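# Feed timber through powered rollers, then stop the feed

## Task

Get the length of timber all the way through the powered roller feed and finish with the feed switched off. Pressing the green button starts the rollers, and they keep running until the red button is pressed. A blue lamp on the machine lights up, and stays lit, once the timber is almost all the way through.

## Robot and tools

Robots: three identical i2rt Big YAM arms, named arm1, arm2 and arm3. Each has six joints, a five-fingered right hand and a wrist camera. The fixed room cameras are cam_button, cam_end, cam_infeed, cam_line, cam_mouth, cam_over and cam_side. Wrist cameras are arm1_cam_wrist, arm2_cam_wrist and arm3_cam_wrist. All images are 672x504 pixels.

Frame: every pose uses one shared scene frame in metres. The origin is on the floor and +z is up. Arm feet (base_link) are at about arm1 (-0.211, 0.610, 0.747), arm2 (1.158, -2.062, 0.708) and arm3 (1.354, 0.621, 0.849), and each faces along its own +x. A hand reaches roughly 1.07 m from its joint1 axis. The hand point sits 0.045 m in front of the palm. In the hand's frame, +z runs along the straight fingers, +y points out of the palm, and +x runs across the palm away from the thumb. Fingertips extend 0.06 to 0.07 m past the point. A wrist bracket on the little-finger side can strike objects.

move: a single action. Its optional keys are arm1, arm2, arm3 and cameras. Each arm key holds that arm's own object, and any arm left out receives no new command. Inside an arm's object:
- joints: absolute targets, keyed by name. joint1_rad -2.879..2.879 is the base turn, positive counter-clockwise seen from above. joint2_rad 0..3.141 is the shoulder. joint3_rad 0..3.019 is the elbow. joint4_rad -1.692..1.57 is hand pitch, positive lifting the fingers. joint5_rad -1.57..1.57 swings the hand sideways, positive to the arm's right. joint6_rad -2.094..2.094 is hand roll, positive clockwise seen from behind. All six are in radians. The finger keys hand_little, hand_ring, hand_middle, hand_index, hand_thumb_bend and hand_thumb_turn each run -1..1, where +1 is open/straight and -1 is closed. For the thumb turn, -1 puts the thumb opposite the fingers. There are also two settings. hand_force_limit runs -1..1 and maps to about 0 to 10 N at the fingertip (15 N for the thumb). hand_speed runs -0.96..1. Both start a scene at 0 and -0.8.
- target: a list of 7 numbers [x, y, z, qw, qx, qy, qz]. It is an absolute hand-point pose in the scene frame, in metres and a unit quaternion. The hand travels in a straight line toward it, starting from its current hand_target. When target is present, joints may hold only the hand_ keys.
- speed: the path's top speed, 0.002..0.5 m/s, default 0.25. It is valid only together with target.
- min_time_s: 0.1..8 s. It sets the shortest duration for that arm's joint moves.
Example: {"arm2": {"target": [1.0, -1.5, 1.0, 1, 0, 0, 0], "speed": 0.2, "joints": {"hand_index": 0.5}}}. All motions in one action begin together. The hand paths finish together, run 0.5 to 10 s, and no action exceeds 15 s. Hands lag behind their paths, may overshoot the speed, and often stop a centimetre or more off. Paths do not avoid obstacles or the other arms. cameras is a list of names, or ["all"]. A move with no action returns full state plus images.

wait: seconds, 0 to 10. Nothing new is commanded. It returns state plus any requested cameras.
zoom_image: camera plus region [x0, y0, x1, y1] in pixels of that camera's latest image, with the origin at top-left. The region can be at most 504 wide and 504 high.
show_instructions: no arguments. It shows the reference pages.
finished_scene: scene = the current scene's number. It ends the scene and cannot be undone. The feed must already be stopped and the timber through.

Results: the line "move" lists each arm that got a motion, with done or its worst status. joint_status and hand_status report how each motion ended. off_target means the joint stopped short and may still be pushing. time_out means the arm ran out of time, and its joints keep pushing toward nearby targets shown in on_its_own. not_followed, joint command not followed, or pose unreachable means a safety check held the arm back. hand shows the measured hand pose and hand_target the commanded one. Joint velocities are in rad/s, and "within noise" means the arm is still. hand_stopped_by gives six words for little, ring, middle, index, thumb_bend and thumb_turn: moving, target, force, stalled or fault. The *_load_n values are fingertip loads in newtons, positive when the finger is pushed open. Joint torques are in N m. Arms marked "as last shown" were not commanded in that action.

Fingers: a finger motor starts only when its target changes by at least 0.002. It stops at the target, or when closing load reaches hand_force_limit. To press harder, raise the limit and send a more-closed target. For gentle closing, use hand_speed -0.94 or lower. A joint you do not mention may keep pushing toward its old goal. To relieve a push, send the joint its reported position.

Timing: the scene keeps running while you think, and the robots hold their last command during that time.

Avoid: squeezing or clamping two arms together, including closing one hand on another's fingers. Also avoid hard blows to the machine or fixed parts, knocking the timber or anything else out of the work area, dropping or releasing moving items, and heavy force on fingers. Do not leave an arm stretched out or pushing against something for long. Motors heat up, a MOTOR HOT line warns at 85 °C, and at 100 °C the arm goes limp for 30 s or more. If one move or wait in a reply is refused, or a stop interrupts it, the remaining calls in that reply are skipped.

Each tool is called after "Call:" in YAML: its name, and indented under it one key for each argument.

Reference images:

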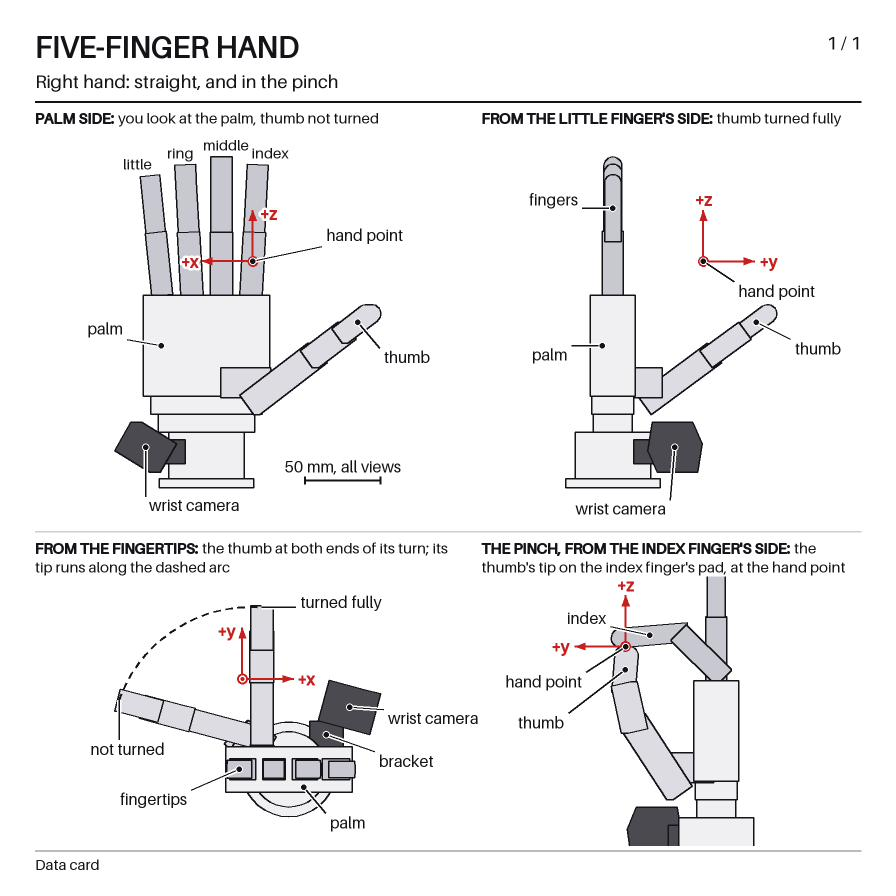

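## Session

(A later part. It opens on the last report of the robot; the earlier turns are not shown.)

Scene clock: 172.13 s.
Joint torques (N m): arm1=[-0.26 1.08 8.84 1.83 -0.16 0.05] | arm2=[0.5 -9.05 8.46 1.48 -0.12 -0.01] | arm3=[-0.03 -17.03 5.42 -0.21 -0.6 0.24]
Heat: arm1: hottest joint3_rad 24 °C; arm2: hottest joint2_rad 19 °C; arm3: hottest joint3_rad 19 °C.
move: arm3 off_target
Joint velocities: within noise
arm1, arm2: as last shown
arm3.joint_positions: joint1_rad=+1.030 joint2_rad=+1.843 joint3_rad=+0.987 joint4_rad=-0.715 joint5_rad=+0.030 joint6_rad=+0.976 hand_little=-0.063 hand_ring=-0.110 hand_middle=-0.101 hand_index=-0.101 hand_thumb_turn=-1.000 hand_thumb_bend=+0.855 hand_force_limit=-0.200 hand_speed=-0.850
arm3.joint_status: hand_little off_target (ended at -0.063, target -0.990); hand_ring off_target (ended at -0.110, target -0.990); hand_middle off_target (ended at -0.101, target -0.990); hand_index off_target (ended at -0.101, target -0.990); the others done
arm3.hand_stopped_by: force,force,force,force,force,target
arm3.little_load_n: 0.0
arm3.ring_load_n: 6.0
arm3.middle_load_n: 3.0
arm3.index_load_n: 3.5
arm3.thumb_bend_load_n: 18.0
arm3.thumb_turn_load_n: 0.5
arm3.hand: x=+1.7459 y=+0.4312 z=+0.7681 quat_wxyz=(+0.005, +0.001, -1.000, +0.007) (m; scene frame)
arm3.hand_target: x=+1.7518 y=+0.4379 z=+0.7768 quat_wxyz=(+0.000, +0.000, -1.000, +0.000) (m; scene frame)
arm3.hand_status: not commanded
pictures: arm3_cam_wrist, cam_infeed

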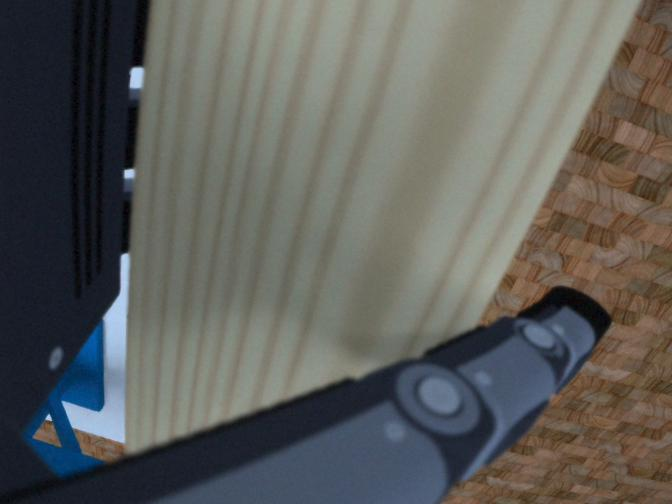

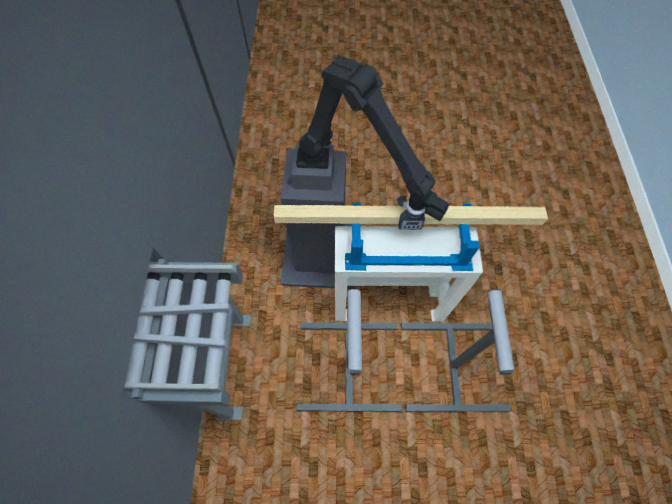

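Call:
move:
  arm3: {"target": [1.752, 0.420, 0.86, -0.02, 0.0, -1.0, 0.0], "speed": 0.1, "joints": {"hand_thumb_bend": 0.862, "hand_speed": -0.8}}

Call:
move:
  arm3: {"target": [1.745, 0.40, 1.07, -0.04, 0.0, -1.0, 0.0], "speed": 0.12}
  cameras: ["arm3_cam_wrist", "cam_infeed"]

Scene clock: 181.63 s.
Joint torques (N m): arm1=[-0.21 1.08 8.81 1.83 -0.16 0.05] | arm2=[0.5 -9.05 8.47 1.5 -0.12 -0.01] | arm3=[-0.79 -20.07 9.29 -1.06 -1.1 0.09]
Heat: arm1: hottest joint3_rad 24 °C; arm2: hottest joint2_rad 19 °C; arm3: hottest joint3_rad 19 °C.
move: arm3 off_target
Joint velocities: within noise
arm1, arm2: as last shown
arm3.joint_positions: joint1_rad=+0.998 joint2_rad=+1.737 joint3_rad=+1.002 joint4_rad=-0.876 joint5_rad=+0.019 joint6_rad=+0.947 hand_little=-0.063 hand_ring=-0.110 hand_middle=-0.101 hand_index=-0.101 hand_thumb_turn=-1.000 hand_thumb_bend=+0.865 hand_force_limit=-0.200 hand_speed=-0.800
arm3.joint_status: all done
arm3.hand_stopped_by: force,force,force,force,force,target
arm3.little_load_n: 0.0
arm3.ring_load_n: 5.5
arm3.middle_load_n: 2.5
arm3.index_load_n: 3.0
arm3.thumb_bend_load_n: 14.5
arm3.thumb_turn_load_n: 1.5
arm3.hand: x=+1.7261 y=+0.4302 z=+0.8174 quat_wxyz=(+0.018, +0.000, -1.000, -0.009) (m; scene frame)
arm3.hand_target: x=+1.7503 y=+0.4209 z=+0.8588 quat_wxyz=(-0.020, +0.000, -1.000, +0.000) (m; scene frame)
arm3.hand_status: off_target (0.051 m and 4.5 deg from the pose sent, 0.093 m and 2.9 deg at the start)
pictures: none

Scene clock: 184.30 s.
Joint torques (N m): arm1=[-0.21 1.08 8.81 1.83 -0.16 0.05] | arm2=[0.5 -9.05 8.47 1.5 -0.12 0] | arm3=[-1.79 -18.55 13.64 -0.17 -0.53 -0.11]
Heat: arm1: hottest joint3_rad 24 °C; arm2: hottest joint2_rad 19 °C; arm3: hottest joint3_rad 19 °C.
move: arm3 off_target
Joint velocities: within noise
arm1, arm2: as last shown
arm3.joint_positions: joint1_rad=+0.962 joint2_rad=+1.531 joint3_rad=+1.315 joint4_rad=-1.415 joint5_rad=-0.021 joint6_rad=+0.918 hand_little=-0.063 hand_ring=-0.110 hand_middle=-0.101 hand_index=-0.100 hand_thumb_turn=-1.000 hand_thumb_bend=+0.865 hand_force_limit=-0.200 hand_speed=-0.800
arm3.joint_status: not commanded
arm3.hand_stopped_by: force,force,force,force,force,target
arm3.little_load_n: 0.5
arm3.ring_load_n: 4.0
arm3.middle_load_n: 2.5
arm3.index_load_n: 3.5
arm3.thumb_bend_load_n: 15.0
arm3.thumb_turn_load_n: 3.0
arm3.hand: x=+1.7268 y=+0.4173 z=+1.0141 quat_wxyz=(+0.013, -0.004, -0.999, -0.032) (m; scene frame)
arm3.hand_target: x=+1.7417 y=+0.4027 z=+1.0691 quat_wxyz=(-0.040, +0.000, -0.999, +0.001) (m; scene frame)
arm3.hand_status: off_target (0.061 m and 7.1 deg from the pose sent, 0.255 m and 6.7 deg at the start)
pictures: arm3_cam_wrist, cam_infeed

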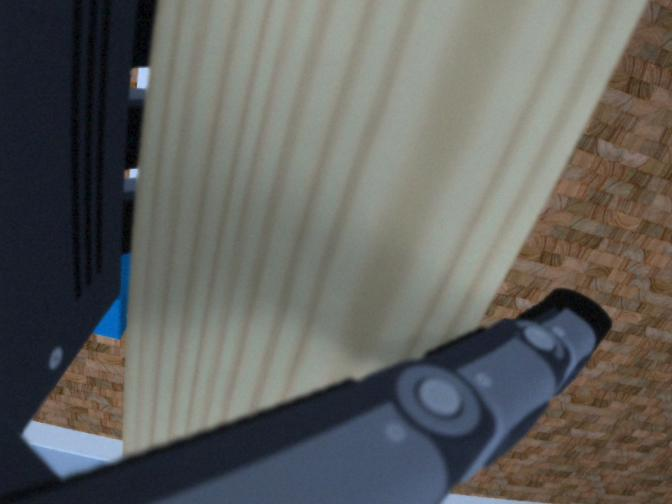

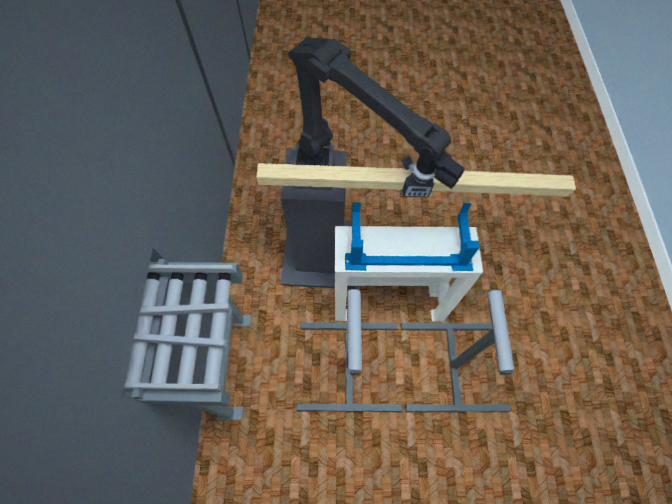

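Call:
move:
  arm3: {"target": [1.59, 0.19, 1.08, -0.03, 0.015, -0.999, 0.03], "speed": 0.15}

Call:
move:
  arm3: {"target": [1.44, -0.002, 0.97, -0.022, 0.020, -0.999, 0.03], "speed": 0.15}
  cameras: ["cam_infeed", "cam_line", "cam_mouth"]

Call:
zoom_image:
  camera: "cam_line"
  region: [180, 100, 520, 440]

Scene clock: 194.67 s.
Joint torques (N m): arm1=[-0.26 1.08 8.83 1.81 -0.16 0.05] | arm2=[0.5 -9.05 8.46 1.5 -0.12 -0.01] | arm3=[-1.2 -19.14 14.09 -0.23 -0.31 -0.08]
Heat: arm1: hottest joint3_rad 24 °C; arm2: hottest joint2_rad 19 °C; arm3: hottest joint3_rad 21 °C.
move: arm3 off_target
Joint velocities: within noise
arm1: as last shown
arm2.joint_positions: joint1_rad=+0.233 joint2_rad=+1.343 joint3_rad=+1.139 joint4_rad=-1.386 joint5_rad=-0.001 joint6_rad=+0.489 hand_little=-1.000 hand_ring=-1.000 hand_middle=-1.000 hand_index=+1.000 hand_thumb_turn=+1.000 hand_thumb_bend=+1.000 hand_force_limit=+0.000 hand_speed=+0.400
arm2.joint_status: not commanded
arm2.hand_stopped_by: target,target,target,target,target,target
arm2.little_load_n: 0.0
arm2.ring_load_n: 0.0
arm2.middle_load_n: 0.0
arm2.index_load_n: 0.0
arm2.thumb_bend_load_n: 0.0
arm2.thumb_turn_load_n: 0.0
arm2.hand: x=+0.9522 y=-1.7971 z=+0.8809 quat_wxyz=(+0.004, +1.000, +0.002, +0.003) (m; scene frame)
arm2.hand_target: x=+0.9482 y=-1.7891 z=+0.8801 quat_wxyz=(+0.000, +1.000, +0.000, +0.000) (m; scene frame)
arm2.hand_status: not commanded
arm3.joint_positions: joint1_rad=+0.449 joint2_rad=+1.685 joint3_rad=+1.572 joint4_rad=-1.469 joint5_rad=-0.012 joint6_rad=+0.381 hand_little=-0.063 hand_ring=-0.110 hand_middle=-0.101 hand_index=-0.100 hand_thumb_turn=-1.000 hand_thumb_bend=+0.865 hand_force_limit=-0.200 hand_speed=-0.800
arm3.joint_status: not commanded
arm3.hand_stopped_by: force,force,force,force,force,target
arm3.little_load_n: 0.0
arm3.ring_load_n: 4.0
arm3.middle_load_n: 2.0
arm3.index_load_n: 3.5
arm3.thumb_bend_load_n: 15.0
arm3.thumb_turn_load_n: 3.0
arm3.hand: x=+1.5809 y=+0.2111 z=+1.0352 quat_wxyz=(-0.007, +0.008, -1.000, -0.012) (m; scene frame)
arm3.hand_target: x=+1.5885 y=+0.1933 z=+1.0796 quat_wxyz=(-0.030, +0.015, -0.999, +0.031) (m; scene frame)
arm3.hand_status: off_target (0.050 m and 5.6 deg from the pose sent, 0.273 m and 8.9 deg at the start)
pictures: none

Scene clock: 197.50 s.
Joint torques (N m): arm1=[-0.21 1.14 8.81 1.83 -0.16 0.05] | arm2=[0.5 -9.05 8.46 1.48 -0.12 0] | arm3=[-1.26 -26.81 13.65 -0.35 -0.16 -0.07]
Heat: arm1: hottest joint3_rad 24 °C; arm2: hottest joint2_rad 19 °C; arm3: hottest joint3_rad 22 °C.
move: arm3 off_target
Joint velocities: within noise
arm1, arm2: as last shown
arm3.joint_positions: joint1_rad=+0.129 joint2_rad=+2.163 joint3_rad=+1.993 joint4_rad=-1.427 joint5_rad=-0.026 joint6_rad=+0.052 hand_little=-0.063 hand_ring=-0.110 hand_middle=-0.101 hand_index=-0.100 hand_thumb_turn=-1.000 hand_thumb_bend=+0.865 hand_force_limit=-0.200 hand_speed=-0.800
arm3.joint_status: not commanded
arm3.hand_stopped_by: force,force,force,force,force,target
arm3.little_load_n: 0.0
arm3.ring_load_n: 4.0
arm3.middle_load_n: 2.0
arm3.index_load_n: 3.5
arm3.thumb_bend_load_n: 14.5
arm3.thumb_turn_load_n: 3.0
arm3.hand: x=+1.4381 y=+0.0244 z=+0.9196 quat_wxyz=(-0.016, +0.013, -1.000, -0.019) (m; scene frame)
arm3.hand_target: x=+1.4396 y=+0.0020 z=+0.9700 quat_wxyz=(-0.022, +0.020, -0.999, +0.031) (m; scene frame)
arm3.hand_status: off_target (0.057 m and 5.7 deg from the pose sent, 0.264 m and 5.3 deg at the start)
pictures: cam_infeed, cam_line, cam_mouth

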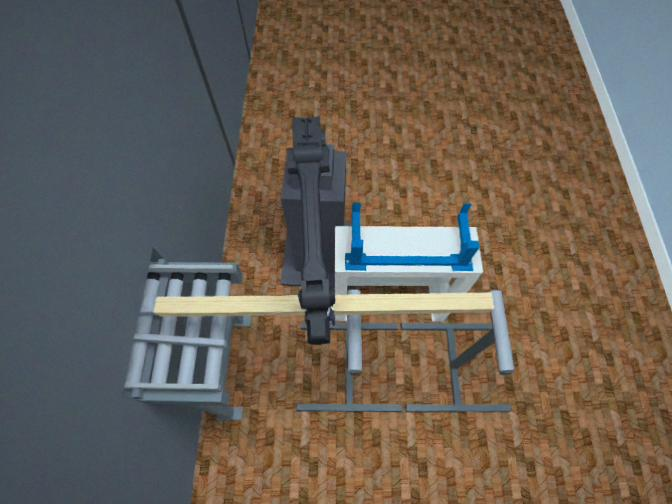

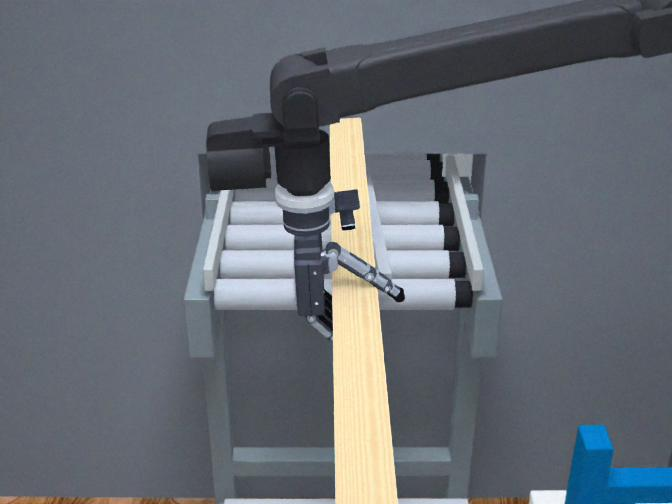

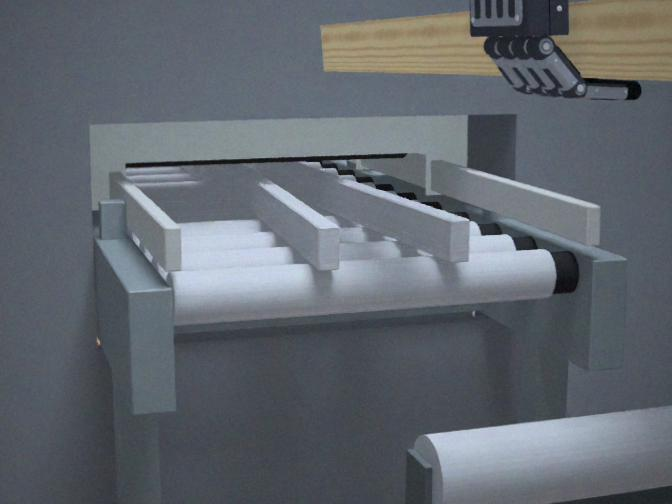

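Scaled by 1.482 from the camera's 672x504 image, which has a finer 960x720 frame.

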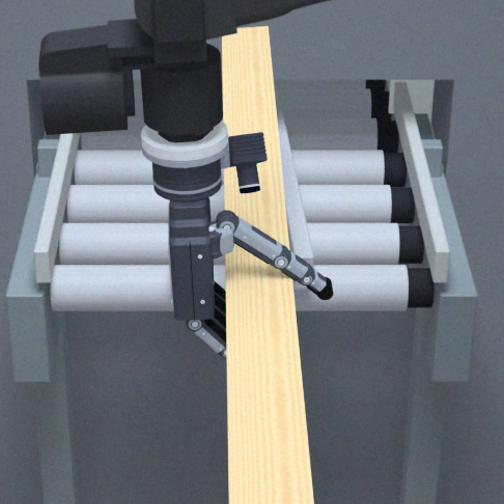

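Call:
move:
  arm3: {"target": [1.434, -0.006, 0.88, -0.014, 0.019, -0.999, 0.03], "speed": 0.12}

Call:
move:
  arm3: {"target": [1.433, -0.008, 0.82, -0.014, 0.019, -0.999, 0.03], "speed": 0.1}
  cameras: ["cam_infeed", "cam_line", "cam_mouth"]

Call:
zoom_image:
  camera: "cam_line"
  region: [180, 100, 520, 440]

Scene clock: 211.23 s.
Joint torques (N m): arm1=[-0.21 1.03 8.81 1.83 -0.16 0.05] | arm2=[0.5 -9.05 8.46 1.48 -0.12 -0.01] | arm3=[-1.61 -28.51 9.59 0.5 0.13 -0.09]
Heat: arm1: hottest joint3_rad 24 °C; arm2: hottest joint2_rad 19 °C; arm3: hottest joint3_rad 23 °C.
move: arm3 off_target
Joint velocities: within noise
arm1, arm2: as last shown
arm2.little_load_n: 0.5
arm3.joint_positions: joint1_rad=+0.129 joint2_rad=+2.244 joint3_rad=+1.920 joint4_rad=-1.256 joint5_rad=-0.017 joint6_rad=+0.049 hand_little=-0.063 hand_ring=-0.110 hand_middle=-0.101 hand_index=-0.100 hand_thumb_turn=-1.000 hand_thumb_bend=+0.865 hand_force_limit=-0.200 hand_speed=-0.800
arm3.joint_status: not commanded
arm3.hand_stopped_by: force,force,force,force,force,target
arm3.little_load_n: 0.0
arm3.ring_load_n: 4.5
arm3.middle_load_n: 2.5
arm3.index_load_n: 3.5
arm3.thumb_bend_load_n: 14.5
arm3.thumb_turn_load_n: 2.5
arm3.hand: x=+1.4377 y=+0.0137 z=+0.8391 quat_wxyz=(-0.012, +0.015, -1.000, -0.010) (m; scene frame)
arm3.hand_target: x=+1.4339 y=-0.0044 z=+0.8800 quat_wxyz=(-0.014, +0.019, -0.999, +0.030) (m; scene frame)
arm3.hand_status: off_target (0.045 m and 4.6 deg from the pose sent, 0.050 m and 5.6 deg at the start)
pictures: none

Scene clock: 212.73 s.
Joint torques (N m): arm1=[-0.21 1.08 8.81 1.83 -0.16 0.06] | arm2=[0.5 -9.05 8.46 1.48 -0.12 -0.01] | arm3=[-1.85 -28.57 9.02 0.5 0.11 -0.09]
Heat: arm1: hottest joint3_rad 24 °C; arm2: hottest joint2_rad 19 °C; arm3: hottest joint3_rad 23 °C.
move: arm3 off_target
Joint velocities: within noise
arm1.joint_positions: joint1_rad=-0.173 joint2_rad=+0.623 joint3_rad=+1.477 joint4_rad=-1.274 joint5_rad=-0.287 joint6_rad=-1.056 hand_little=+1.000 hand_ring=+1.000 hand_middle=+1.000 hand_index=+1.000 hand_thumb_turn=+1.000 hand_thumb_bend=+1.000 hand_force_limit=+0.000 hand_speed=-0.800
arm1.joint_status: not commanded
arm1.hand_stopped_by: target,target,target,target,target,target
arm1.little_load_n: 0.0
arm1.ring_load_n: 0.0
arm1.middle_load_n: 0.0
arm1.index_load_n: 0.0
arm1.thumb_bend_load_n: 0.0
arm1.thumb_turn_load_n: 0.0
arm1.hand: x=-0.2072 y=+0.3798 z=+1.2790 quat_wxyz=(+0.183, +0.464, -0.693, +0.520) (m; scene frame)
arm1.hand_target: x=-0.2071 y=+0.3817 z=+1.2902 quat_wxyz=(+0.189, +0.462, -0.686, +0.529) (m; scene frame)
arm1.hand_status: not commanded
arm2: as last shown
arm2.little_load_n: 0.0
arm3.joint_positions: joint1_rad=+0.129 joint2_rad=+2.299 joint3_rad=+1.866 joint4_rad=-1.140 joint5_rad=-0.016 joint6_rad=+0.046 hand_little=-0.063 hand_ring=-0.110 hand_middle=-0.101 hand_index=-0.100 hand_thumb_turn=-1.000 hand_thumb_bend=+0.865 hand_force_limit=-0.200 hand_speed=-0.800
arm3.joint_status: not commanded
arm3.hand_stopped_by: force,force,force,force,force,target
arm3.little_load_n: 0.0
arm3.ring_load_n: 4.0
arm3.middle_load_n: 2.5
arm3.index_load_n: 3.5
arm3.thumb_bend_load_n: 15.0
arm3.thumb_turn_load_n: 2.5
arm3.hand: x=+1.4379 y=+0.0142 z=+0.7834 quat_wxyz=(-0.012, +0.016, -1.000, -0.007) (m; scene frame)
arm3.hand_target: x=+1.4329 y=-0.0066 z=+0.8199 quat_wxyz=(-0.014, +0.019, -0.999, +0.030) (m; scene frame)
arm3.hand_status: off_target (0.043 m and 4.2 deg from the pose sent, 0.029 m and 4.6 deg at the start)
pictures: cam_infeed, cam_line, cam_mouth

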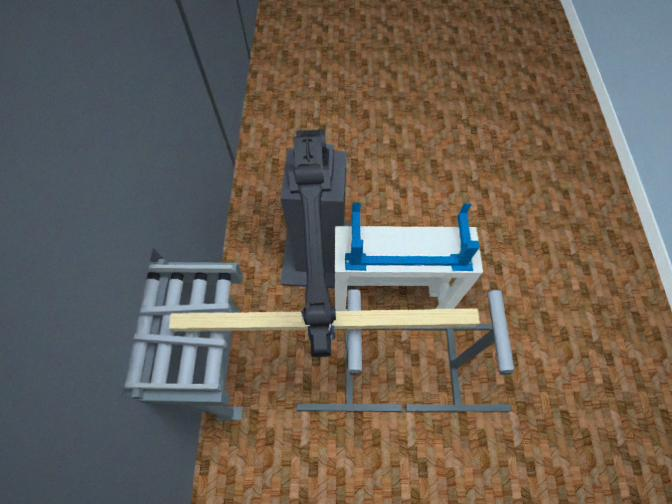

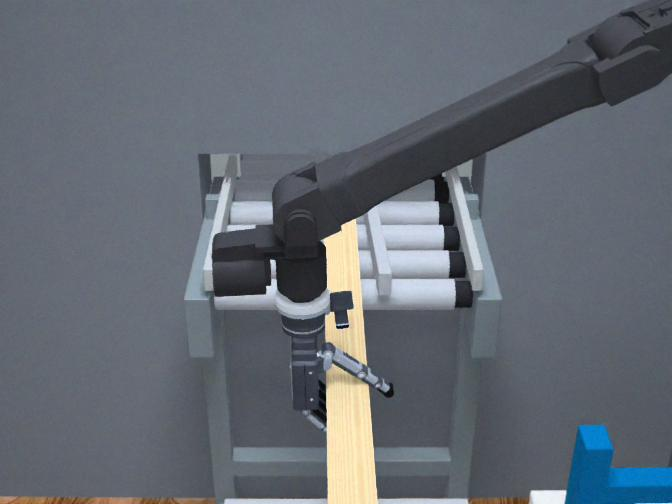

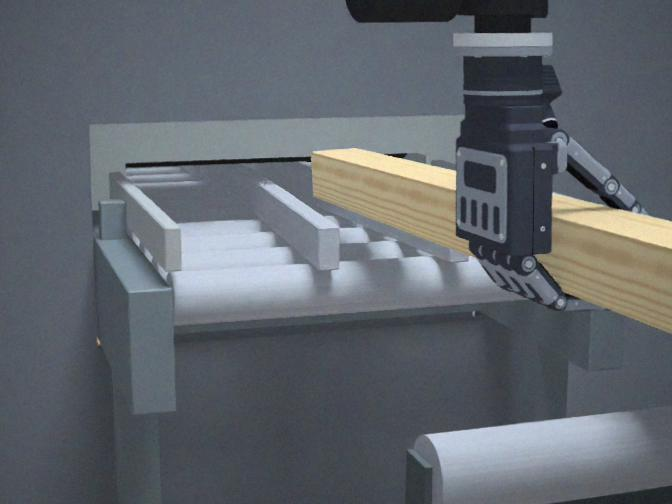

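Scaled by 1.482 from the camera's 672x504 image, which has a finer 960x720 frame.

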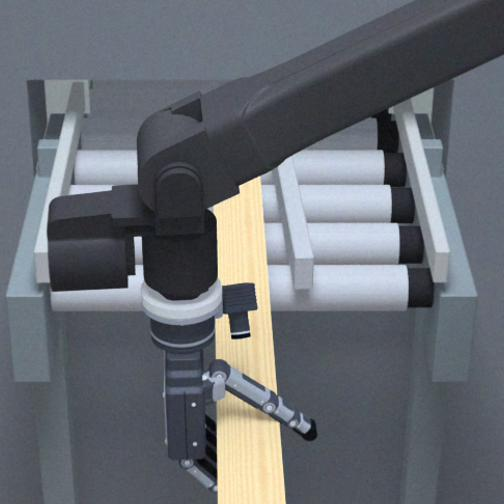

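Call:
move:
  arm3: {"target": [1.430, -0.008, 0.785, -0.014, 0.016, -0.999, 0.03], "speed": 0.08}

Call:
move:
  arm3: {"target": [1.430, -0.008, 0.76, -0.012, 0.014, -0.999, 0.03], "speed": 0.06}

Call:
move:
  arm3: {"target": [1.431, -0.006, 0.742, -0.010, 0.014, -0.999, 0.025], "speed": 0.06}
  cameras: ["cam_line", "cam_mouth"]

Scene clock: 222.57 s.
Joint torques (N m): arm1=[-0.21 1.14 8.81 1.83 -0.16 0.05] | arm2=[0.5 -9.05 8.46 1.48 -0.12 0] | arm3=[-1.85 -27.63 8.66 0.51 0.11 -0.08]
Heat: arm1: hottest joint3_rad 24 °C; arm2: hottest joint2_rad 19 °C; arm3: hottest joint3_rad 24 °C.
move: arm3 off_target
Joint velocities: within noise
arm1, arm2: as last shown
arm1.thumb_turn_load_n: -0.5
arm3.joint_positions: joint1_rad=+0.124 joint2_rad=+2.334 joint3_rad=+1.842 joint4_rad=-1.075 joint5_rad=-0.016 joint6_rad=+0.046 hand_little=-0.063 hand_ring=-0.110 hand_middle=-0.101 hand_index=-0.100 hand_thumb_turn=-1.000 hand_thumb_bend=+0.865 hand_force_limit=-0.200 hand_speed=-0.800
arm3.joint_status: not commanded
arm3.hand_stopped_by: force,force,force,force,force,target
arm3.little_load_n: 0.0
arm3.ring_load_n: 4.0
arm3.middle_load_n: 2.0
arm3.index_load_n: 3.5
arm3.thumb_bend_load_n: 15.0
arm3.thumb_turn_load_n: 2.5
arm3.hand: x=+1.4352 y=+0.0142 z=+0.7525 quat_wxyz=(-0.012, +0.013, -1.000, -0.003) (m; scene frame)
arm3.hand_target: x=+1.4299 y=-0.0069 z=+0.7852 quat_wxyz=(-0.014, +0.016, -0.999, +0.030) (m; scene frame)
arm3.hand_status: off_target (0.040 m and 3.8 deg from the pose sent, 0.024 m and 4.2 deg at the start)
pictures: none

Scene clock: 223.70 s.
Joint torques (N m): arm1=[-0.15 1.14 8.81 1.83 -0.16 0.05] | arm2=[0.5 -9.05 8.46 1.48 -0.12 -0.01] | arm3=[-1.85 -27.93 8.51 0.53 -0.03 -0.02]
Heat: arm1: hottest joint3_rad 24 °C; arm2: hottest joint2_rad 19 °C; arm3: hottest joint3_rad 24 °C.
move: arm3 off_target
Joint velocities: within noise
arm1, arm2: as last shown
arm1.thumb_turn_load_n: 0.0
arm3.joint_positions: joint1_rad=+0.124 joint2_rad=+2.362 joint3_rad=+1.832 joint4_rad=-1.031 joint5_rad=-0.009 joint6_rad=+0.044 hand_little=-0.063 hand_ring=-0.110 hand_middle=-0.101 hand_index=-0.100 hand_thumb_turn=-1.000 hand_thumb_bend=+0.865 hand_force_limit=-0.200 hand_speed=-0.800
arm3.joint_status: not commanded
arm3.hand_stopped_by: force,force,force,force,force,target
arm3.little_load_n: 0.0
arm3.ring_load_n: 3.5
arm3.middle_load_n: 2.5
arm3.index_load_n: 4.0
arm3.thumb_bend_load_n: 14.5
arm3.thumb_turn_load_n: 3.5
arm3.hand: x=+1.4338 y=+0.0136 z=+0.7304 quat_wxyz=(-0.009, +0.014, -1.000, +0.000) (m; scene frame)
arm3.hand_target: x=+1.4298 y=-0.0070 z=+0.7600 quat_wxyz=(-0.012, +0.014, -0.999, +0.030) (m; scene frame)
arm3.hand_status: off_target (0.037 m and 3.5 deg from the pose sent, 0.024 m and 3.8 deg at the start)
pictures: none

Scene clock: 224.67 s.
Joint torques (N m): arm1=[-0.21 1.14 8.81 1.83 -0.16 0.05] | arm2=[0.5 -9.05 8.47 1.5 -0.12 -0.01] | arm3=[-1.49 -26.11 8.35 0.69 -0.1 0.01]
Heat: arm1: hottest joint3_rad 24 °C; arm2: hottest joint2_rad 19 °C; arm3: hottest joint3_rad 24 °C.
move: arm3 off_target
Joint velocities: within noise
arm1, arm2: as last shown
arm1.index_load_n: 0.5
arm3.joint_positions: joint1_rad=+0.124 joint2_rad=+2.372 joint3_rad=+1.832 joint4_rad=-1.016 joint5_rad=-0.003 joint6_rad=+0.044 hand_little=-0.063 hand_ring=-0.110 hand_middle=-0.101 hand_index=-0.100 hand_thumb_turn=-1.000 hand_thumb_bend=+0.865 hand_force_limit=-0.200 hand_speed=-0.800
arm3.joint_status: not commanded
arm3.hand_stopped_by: force,force,force,force,force,target
arm3.little_load_n: 0.0
arm3.ring_load_n: 2.0
arm3.middle_load_n: 1.5
arm3.index_load_n: 4.0
arm3.thumb_bend_load_n: 14.5
arm3.thumb_turn_load_n: 5.0
arm3.hand: x=+1.4329 y=+0.0120 z=+0.7235 quat_wxyz=(-0.006, +0.014, -1.000, +0.003) (m; scene frame)
arm3.hand_target: x=+1.4309 y=-0.0054 z=+0.7422 quat_wxyz=(-0.010, +0.014, -1.000, +0.025) (m; scene frame)
arm3.hand_status: off_target (0.026 m and 2.6 deg from the pose sent, 0.023 m and 2.9 deg at the start)
pictures: cam_line, cam_mouth

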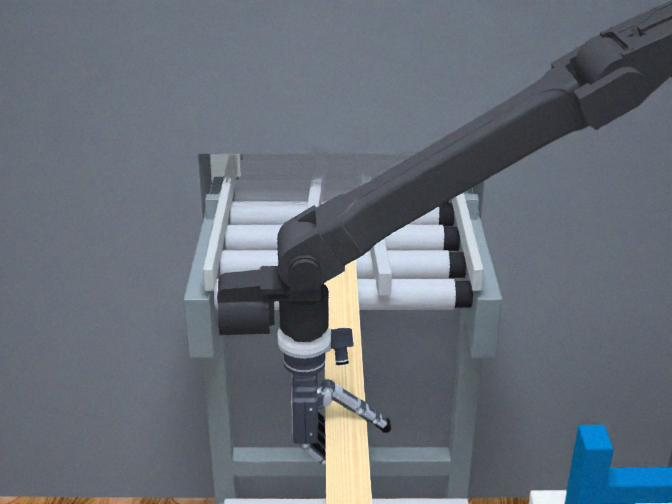

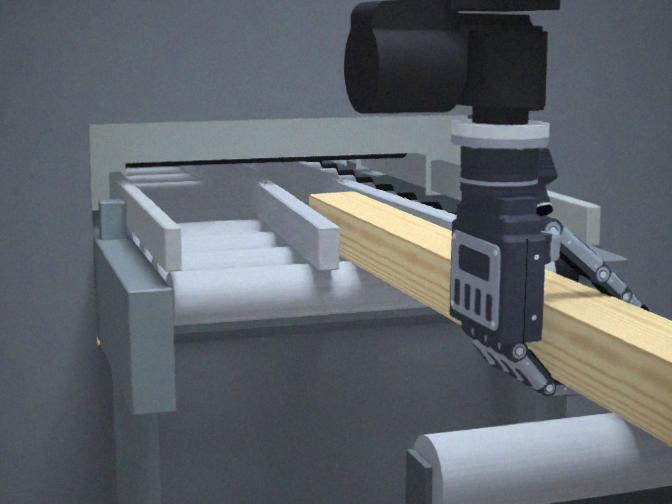

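Call:
move:
  arm3: {"target": [1.432, -0.002, 0.728, -0.008, 0.014, -0.999, 0.018], "speed": 0.06}
  cameras: ["cam_mouth"]

Call:
move:
  arm3: {"target": [1.433, 0.004, 0.722, -0.008, 0.014, -1.0, 0.01], "speed": 0.05, "joints": {"hand_thumb_bend": 1, "hand_little": 1, "hand_ring": 1, "hand_middle": 1, "hand_index": 1, "hand_speed": -0.3}}
  arm1: {"target": [-0.46, 0.03, 0.95, 0.0, 0.0, 1.0, 0.0], "speed": 0.25, "joints": {"hand_thumb_turn": -1, "hand_speed": 0.2}}
  cameras: ["arm3_cam_wrist", "cam_mouth", "cam_over"]

Scene clock: 235.67 s.
Joint torques (N m): arm1=[-0.21 1.08 8.81 1.83 -0.16 0.06] | arm2=[0.5 -9.05 8.47 1.5 -0.12 -0.01] | arm3=[-1.32 -24.59 8.27 0.85 0 0.04]
Heat: arm1: hottest joint3_rad 24 °C; arm2: hottest joint2_rad 19 °C; arm3: hottest joint3_rad 25 °C.
move: arm3 off_target
Joint velocities: within noise
arm1, arm2: as last shown
arm1.index_load_n: 0.0
arm1.thumb_bend_load_n: 0.5
arm3.joint_positions: joint1_rad=+0.124 joint2_rad=+2.373 joint3_rad=+1.832 joint4_rad=-1.012 joint5_rad=-0.003 joint6_rad=+0.044 hand_little=-0.063 hand_ring=-0.110 hand_middle=-0.101 hand_index=-0.100 hand_thumb_turn=-1.000 hand_thumb_bend=+0.865 hand_force_limit=-0.200 hand_speed=-0.800
arm3.joint_status: not commanded
arm3.hand_stopped_by: force,force,force,force,force,target
arm3.little_load_n: 0.0
arm3.ring_load_n: 2.0
arm3.middle_load_n: 2.0
arm3.index_load_n: 4.0
arm3.thumb_bend_load_n: 15.0
arm3.thumb_turn_load_n: 5.0
arm3.hand: x=+1.4329 y=+0.0110 z=+0.7228 quat_wxyz=(-0.006, +0.014, -1.000, +0.005) (m; scene frame)
arm3.hand_target: x=+1.4319 y=-0.0017 z=+0.7283 quat_wxyz=(-0.008, +0.014, -1.000, +0.018) (m; scene frame)
arm3.hand_status: off_target (0.014 m and 1.6 deg from the pose sent, 0.015 m and 1.7 deg at the start)
pictures: cam_mouth

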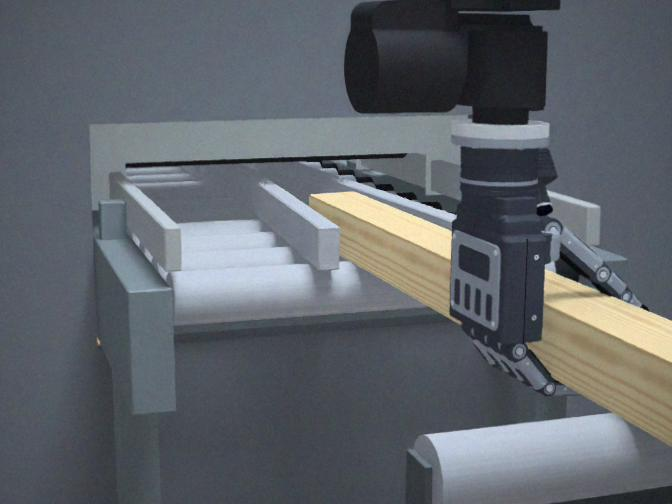

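Scene clock: 239.83 s.
Joint torques (N m): arm1=[-0.85 -17.26 12.25 0.05 0.03 0.22] | arm2=[0.5 -9.05 8.46 1.48 -0.12 -0.01] | arm3=[-1.14 -23.82 7.72 0.85 -0.03 0.06]
Heat: arm1: hottest joint3_rad 25 °C; arm2: hottest joint2_rad 19 °C; arm3: hottest joint3_rad 25 °C.
move: arm1 off_target; arm3 done
Joint velocities: within noise
arm1.joint_positions: joint1_rad=-0.516 joint2_rad=+2.193 joint3_rad=+2.361 joint4_rad=-1.684 joint5_rad=-0.002 joint6_rad=-0.424 hand_little=+1.000 hand_ring=+1.000 hand_middle=+1.000 hand_index=+1.000 hand_thumb_turn=-1.000 hand_thumb_bend=+1.000 hand_force_limit=+0.000 hand_speed=+0.200
arm1.joint_status: all done
arm1.hand_stopped_by: target,target,target,target,target,target
arm1.little_load_n: 0.0
arm1.ring_load_n: 0.0
arm1.middle_load_n: 0.0
arm1.index_load_n: 0.0
arm1.thumb_bend_load_n: 0.0
arm1.thumb_turn_load_n: 0.0
arm1.hand: x=-0.4532 y=+0.0369 z=+0.9375 quat_wxyz=(+0.010, +0.010, -1.000, +0.026) (m; scene frame)
arm1.hand_target: x=-0.4596 y=+0.0310 z=+0.9494 quat_wxyz=(+0.017, +0.000, -0.999, +0.040) (m; scene frame)
arm1.hand_status: off_target (0.016 m and 3.4 deg from the pose sent, 0.543 m and 92.3 deg at the start; a joint's target at an end of its range on 28 of 125 steps)
arm2.joint_positions: joint1_rad=+0.233 joint2_rad=+1.343 joint3_rad=+1.139 joint4_rad=-1.386 joint5_rad=-0.001 joint6_rad=+0.489 hand_little=-1.000 hand_ring=-1.000 hand_middle=-1.000 hand_index=+1.000 hand_thumb_turn=+1.000 hand_thumb_bend=+1.000 hand_force_limit=+0.000 hand_speed=+0.400
arm2.joint_status: not commanded
arm2.hand_stopped_by: target,target,target,target,target,target
arm2.little_load_n: 0.0
arm2.ring_load_n: 0.0
arm2.middle_load_n: 0.0
arm2.index_load_n: 0.0
arm2.thumb_bend_load_n: 0.0
arm2.thumb_turn_load_n: 0.0
arm2.hand: x=+0.9522 y=-1.7971 z=+0.8809 quat_wxyz=(+0.004, +1.000, +0.002, +0.003) (m; scene frame)
arm2.hand_target: x=+0.9482 y=-1.7891 z=+0.8801 quat_wxyz=(+0.000, +1.000, +0.000, +0.000) (m; scene frame)
arm2.hand_status: not commanded
arm3.joint_positions: joint1_rad=+0.124 joint2_rad=+2.371 joint3_rad=+1.833 joint4_rad=-1.012 joint5_rad=-0.003 joint6_rad=+0.044 hand_little=+1.000 hand_ring=+1.000 hand_middle=+1.000 hand_index=+1.000 hand_thumb_turn=-1.000 hand_thumb_bend=+1.000 hand_force_limit=-0.200 hand_speed=-0.300
arm3.joint_status: all done
arm3.hand_stopped_by: target,target,target,target,target,target
arm3.little_load_n: 0.0
arm3.ring_load_n: 0.0
arm3.middle_load_n: 0.0
arm3.index_load_n: 0.0
arm3.thumb_bend_load_n: 0.0
arm3.thumb_turn_load_n: 0.0
arm3.hand: x=+1.4330 y=+0.0102 z=+0.7241 quat_wxyz=(-0.006, +0.014, -1.000, +0.006) (m; scene frame)
arm3.hand_target: x=+1.4330 y=+0.0041 z=+0.7221 quat_wxyz=(-0.008, +0.014, -1.000, +0.010) (m; scene frame)
arm3.hand_status: done (0.007 m and 0.5 deg from the pose sent, 0.007 m and 0.7 deg at the start)
pictures: arm3_cam_wrist, cam_mouth, cam_over

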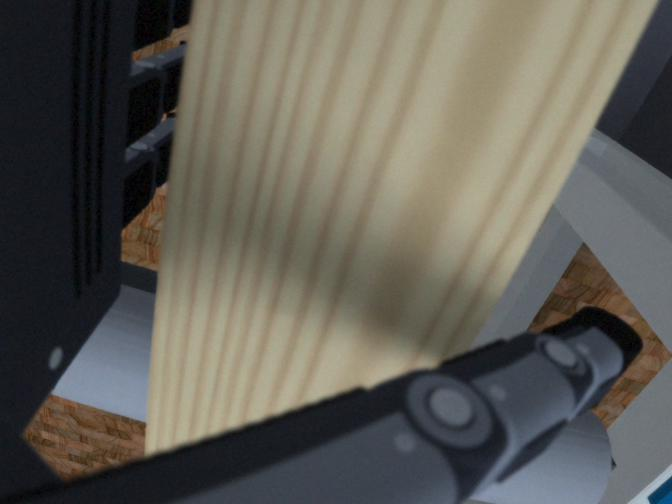

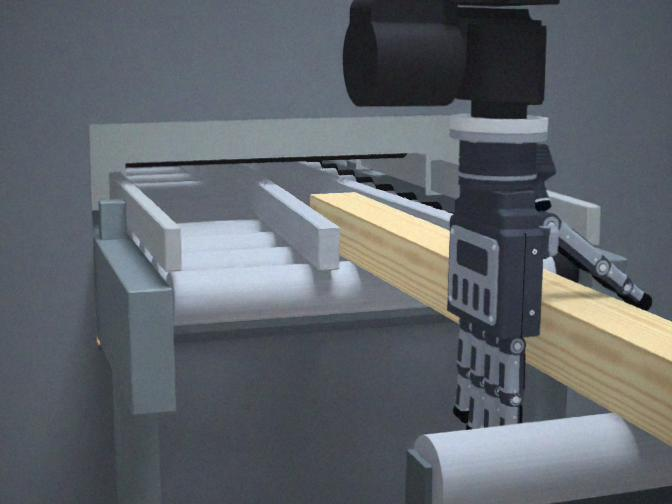

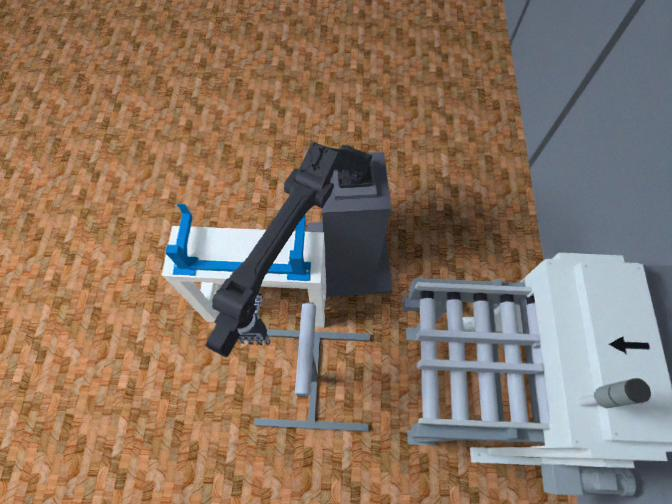

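Call:
move:
  arm3: {"target": [1.433, 0.004, 0.91, 0.0, 0.01, -1.0, 0.0], "speed": 0.2}

Call:
move:
  arm2: {"target": [0.950, -1.789, 0.847, 0.0, 1.0, 0.0, 0.0], "speed": 0.08}
  cameras: ["cam_button", "cam_side", "cam_mouth"]

Scene clock: 254.77 s.
Joint torques (N m): arm1=[-0.85 -17.2 12.22 0.03 0.03 0.21] | arm2=[0.5 -9 8.46 1.5 -0.12 0] | arm3=[-0.73 -23.59 10.11 0.29 0.24 0.22]
Heat: arm1: hottest joint3_rad 25 °C; arm2: hottest joint2_rad 19 °C; arm3: hottest joint3_rad 25 °C.
move: arm3 off_target
Joint velocities: within noise
arm1, arm2: as last shown
arm1.thumb_bend_load_n: -0.5
arm3.joint_positions: joint1_rad=+0.124 joint2_rad=+2.193 joint3_rad=+1.996 joint4_rad=-1.391 joint5_rad=+0.005 joint6_rad=+0.044 hand_little=+1.000 hand_ring=+1.000 hand_middle=+1.000 hand_index=+1.000 hand_thumb_turn=-1.000 hand_thumb_bend=+1.000 hand_force_limit=-0.200 hand_speed=-0.300
arm3.joint_status: not commanded
arm3.hand_stopped_by: target,target,target,target,target,target
arm3.little_load_n: 0.0
arm3.ring_load_n: 0.0
arm3.middle_load_n: 0.0
arm3.index_load_n: 0.0
arm3.thumb_bend_load_n: 0.0
arm3.thumb_turn_load_n: 0.0
arm3.hand: x=+1.4296 y=+0.0153 z=+0.8998 quat_wxyz=(-0.001, +0.014, -1.000, -0.013) (m; scene frame)
arm3.hand_target: x=+1.4330 y=+0.0044 z=+0.9101 quat_wxyz=(+0.000, +0.010, -1.000, +0.000) (m; scene frame)
arm3.hand_status: off_target (0.016 m and 1.6 deg from the pose sent, 0.186 m and 1.1 deg at the start)
pictures: none

Scene clock: 255.77 s.
Joint torques (N m): arm1=[-0.79 -17.14 12.22 0.03 0.03 0.21] | arm2=[0.21 -6.95 4.92 3 -0.09 -0.06] | arm3=[-0.73 -23.94 10.11 0.35 0.24 0.22]
Heat: arm1: hottest joint3_rad 25 °C; arm2: hottest joint2_rad 19 °C; arm3: hottest joint3_rad 25 °C.
move: arm2 off_target
Joint velocities: within noise
arm1, arm3: as last shown
arm1.thumb_bend_load_n: 0.0
arm2.joint_positions: joint1_rad=+0.231 joint2_rad=+1.336 joint3_rad=+1.111 joint4_rad=-1.335 joint5_rad=-0.002 joint6_rad=+0.488 hand_little=-1.000 hand_ring=-1.000 hand_middle=-1.000 hand_index=+1.000 hand_thumb_turn=+1.000 hand_thumb_bend=+1.000 hand_force_limit=+0.000 hand_speed=+0.400
arm2.joint_status: not commanded
arm2.hand_stopped_by: target,target,target,target,target,target
arm2.little_load_n: 0.0
arm2.ring_load_n: 0.0
arm2.middle_load_n: 0.0
arm2.index_load_n: -5.5
arm2.thumb_bend_load_n: 0.0
arm2.thumb_turn_load_n: -0.5
arm2.hand: x=+0.9506 y=-1.7935 z=+0.8718 quat_wxyz=(-0.009, +1.000, +0.002, -0.004) (m; scene frame)
arm2.hand_target: x=+0.9508 y=-1.7903 z=+0.8480 quat_wxyz=(+0.000, +1.000, +0.000, +0.000) (m; scene frame)
arm2.hand_status: off_target (0.025 m and 1.2 deg from the pose sent, 0.035 m and 0.7 deg at the start)
pictures: cam_button, cam_mouth, cam_side

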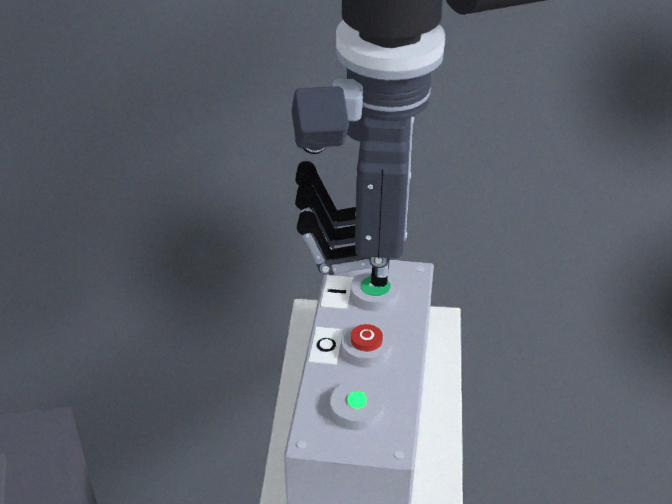

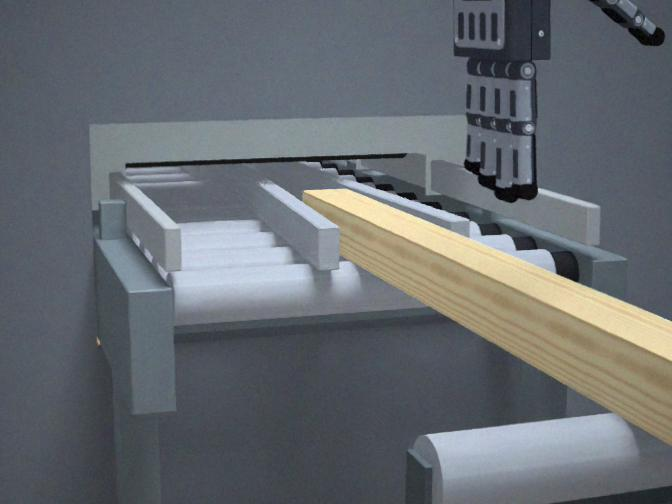

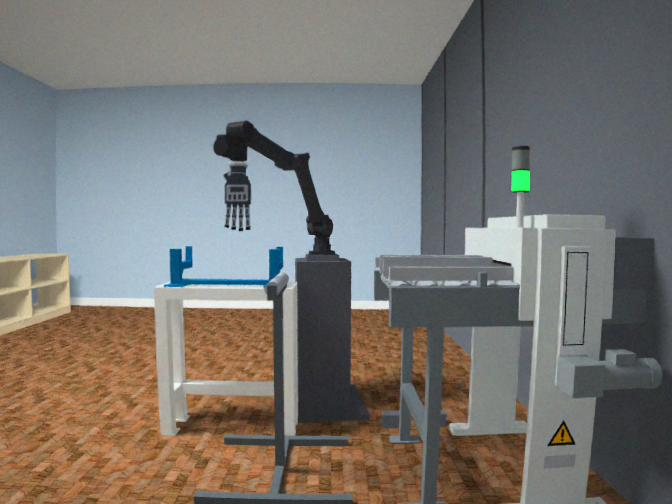

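Call:
move:
  arm2: {"target": [0.99, -1.790, 0.93, 0.0, 1.0, 0.0, 0.0], "speed": 0.3}

Call:
move:
  arm2: {"target": [1.012, -1.791, 0.883, 0.0, 1.0, 0.0, 0.0], "speed": 0.2}
  cameras: ["cam_button", "cam_mouth"]

Call:
wait:
  seconds: 9
  cameras: ["cam_over"]

Scene clock: 265.93 s.
Joint torques (N m): arm1=[-0.79 -17.14 12.21 0.03 0.03 0.21] | arm2=[0.03 -10.81 11.18 0.44 -0.07 -0.11] | arm3=[-0.79 -23.94 10.1 0.32 0.24 0.22]
Heat: arm1: hottest joint3_rad 25 °C; arm2: hottest joint2_rad 19 °C; arm3: hottest joint3_rad 26 °C.
move: arm2 off_target
Joint velocities: within noise
arm1, arm3: as last shown
arm2.joint_positions: joint1_rad=+0.138 joint2_rad=+1.301 joint3_rad=+1.174 joint4_rad=-1.499 joint5_rad=-0.001 joint6_rad=+0.402 hand_little=-1.000 hand_ring=-1.000 hand_middle=-1.000 hand_index=+1.000 hand_thumb_turn=+1.000 hand_thumb_bend=+1.000 hand_force_limit=+0.000 hand_speed=+0.400
arm2.joint_status: not commanded
arm2.hand_stopped_by: target,target,target,target,target,target
arm2.little_load_n: 0.0
arm2.ring_load_n: 0.0
arm2.middle_load_n: 0.0
arm2.index_load_n: 0.0
arm2.thumb_bend_load_n: 0.0
arm2.thumb_turn_load_n: 0.0
arm2.hand: x=+0.9914 y=-1.8012 z=+0.9107 quat_wxyz=(+0.021, +1.000, -0.001, +0.009) (m; scene frame)
arm2.hand_target: x=+0.9903 y=-1.7907 z=+0.9298 quat_wxyz=(+0.000, +1.000, +0.000, +0.000) (m; scene frame)
arm2.hand_status: off_target (0.022 m and 2.6 deg from the pose sent, 0.070 m and 1.2 deg at the start)
pictures: none

Scene clock: 267.10 s.
Joint torques (N m): arm1=[-0.79 -17.14 12.22 0.03 0.03 0.21] | arm2=[-0.03 -10.81 7.12 1.48 -0.07 -0.14] | arm3=[-0.73 -23.94 10.11 0.34 0.24 0.22]
Heat: arm1: hottest joint3_rad 25 °C; arm2: hottest joint2_rad 19 °C; arm3: hottest joint3_rad 26 °C.
move: arm2 done
Joint velocities: within noise
arm1, arm3: as last shown
arm2.joint_positions: joint1_rad=+0.083 joint2_rad=+1.298 joint3_rad=+1.095 joint4_rad=-1.401 joint5_rad=-0.001 joint6_rad=+0.345 hand_little=-1.000 hand_ring=-1.000 hand_middle=-1.000 hand_index=+1.000 hand_thumb_turn=+1.000 hand_thumb_bend=+1.000 hand_force_limit=+0.000 hand_speed=+0.400
arm2.joint_status: not commanded
arm2.hand_stopped_by: target,target,target,target,target,target
arm2.little_load_n: 0.0
arm2.ring_load_n: 0.0
arm2.middle_load_n: 0.0
arm2.index_load_n: 0.0
arm2.thumb_bend_load_n: 0.0
arm2.thumb_turn_load_n: 0.0
arm2.hand: x=+1.0098 y=-1.7940 z=+0.8810 quat_wxyz=(+0.011, +1.000, -0.001, +0.004) (m; scene frame)
arm2.hand_target: x=+1.0120 y=-1.7910 z=+0.8830 quat_wxyz=(+0.000, +1.000, +0.000, +0.000) (m; scene frame)
arm2.hand_status: done (0.004 m and 1.4 deg from the pose sent, 0.036 m and 2.6 deg at the start)
pictures: cam_button, cam_mouth

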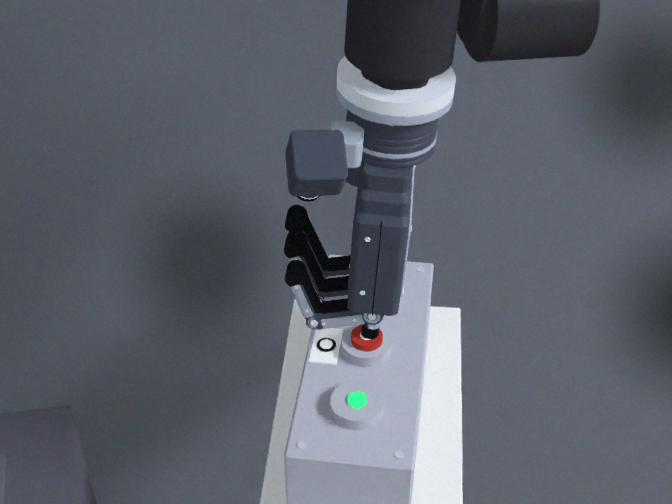

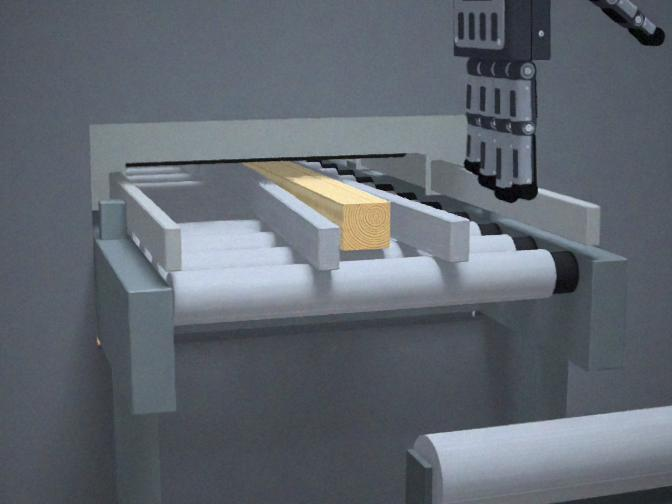

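Scene clock: 276.10 s.
Joint torques (N m): arm1=[-0.79 -17.14 12.22 0.03 0.03 0.21] | arm2=[-0.03 -10.81 7.13 1.5 -0.07 -0.14] | arm3=[-0.73 -23.82 10.1 0.31 0.24 0.22]
Heat: arm1: hottest joint3_rad 25 °C; arm2: hottest joint2_rad 19 °C; arm3: hottest joint3_rad 26 °C.
Joint velocities: within noise
arm1.joint_positions: joint1_rad=-0.516 joint2_rad=+2.193 joint3_rad=+2.361 joint4_rad=-1.684 joint5_rad=-0.002 joint6_rad=-0.424 hand_little=+1.000 hand_ring=+1.000 hand_middle=+1.000 hand_index=+1.000 hand_thumb_turn=-1.000 hand_thumb_bend=+1.000 hand_force_limit=+0.000 hand_speed=+0.200
arm1.joint_status: not commanded
arm1.hand_stopped_by: target,target,target,target,target,target
arm1.little_load_n: 0.0
arm1.ring_load_n: 0.0
arm1.middle_load_n: 0.0
arm1.index_load_n: -0.5
arm1.thumb_bend_load_n: 0.0
arm1.thumb_turn_load_n: 0.0
arm1.hand: x=-0.4532 y=+0.0369 z=+0.9375 quat_wxyz=(+0.010, +0.010, -1.000, +0.026) (m; scene frame)
arm1.hand_target: x=-0.4596 y=+0.0310 z=+0.9494 quat_wxyz=(+0.017, +0.000, -0.999, +0.040) (m; scene frame)
arm1.hand_status: not commanded
arm2.joint_positions: joint1_rad=+0.083 joint2_rad=+1.298 joint3_rad=+1.095 joint4_rad=-1.401 joint5_rad=-0.001 joint6_rad=+0.345 hand_little=-1.000 hand_ring=-1.000 hand_middle=-1.000 hand_index=+1.000 hand_thumb_turn=+1.000 hand_thumb_bend=+1.000 hand_force_limit=+0.000 hand_speed=+0.400
arm2.joint_status: not commanded
arm2.hand_stopped_by: target,target,target,target,target,target
arm2.little_load_n: 0.0
arm2.ring_load_n: 0.0
arm2.middle_load_n: 0.5
arm2.index_load_n: -0.5
arm2.thumb_bend_load_n: 0.0
arm2.thumb_turn_load_n: 0.0
arm2.hand: x=+1.0098 y=-1.7940 z=+0.8810 quat_wxyz=(+0.011, +1.000, -0.001, +0.004) (m; scene frame)
arm2.hand_target: x=+1.0120 y=-1.7910 z=+0.8830 quat_wxyz=(+0.000, +1.000, +0.000, +0.000) (m; scene frame)
arm2.hand_status: done (0.004 m and 1.4 deg from the pose sent, 0.036 m and 2.6 deg at the start)
arm3.joint_positions: joint1_rad=+0.124 joint2_rad=+2.193 joint3_rad=+1.996 joint4_rad=-1.391 joint5_rad=+0.005 joint6_rad=+0.044 hand_little=+1.000 hand_ring=+1.000 hand_middle=+1.000 hand_index=+1.000 hand_thumb_turn=-1.000 hand_thumb_bend=+1.000 hand_force_limit=-0.200 hand_speed=-0.300
arm3.joint_status: not commanded
arm3.hand_stopped_by: target,target,target,target,target,target
arm3.little_load_n: 0.0
arm3.ring_load_n: 0.0
arm3.middle_load_n: 0.0
arm3.index_load_n: 0.0
arm3.thumb_bend_load_n: 0.0
arm3.thumb_turn_load_n: 0.0
arm3.hand: x=+1.4296 y=+0.0153 z=+0.8998 quat_wxyz=(-0.001, +0.014, -1.000, -0.013) (m; scene frame)
arm3.hand_target: x=+1.4330 y=+0.0044 z=+0.9101 quat_wxyz=(+0.000, +0.010, -1.000, +0.000) (m; scene frame)
arm3.hand_status: not commanded
wait: 9.00 s; at rest by 0.27 s
pictures: cam_over

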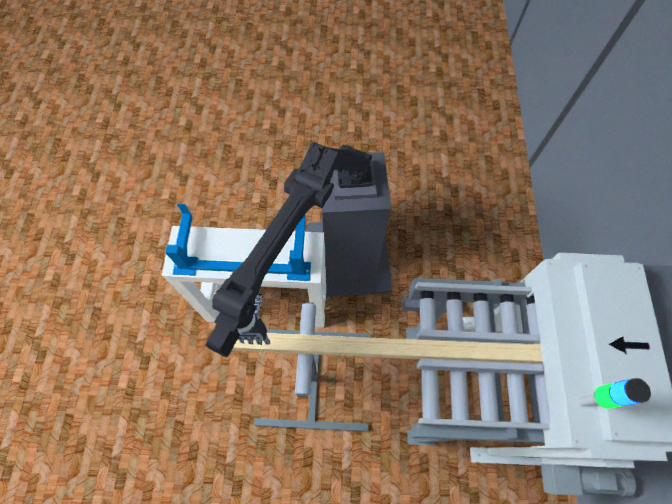

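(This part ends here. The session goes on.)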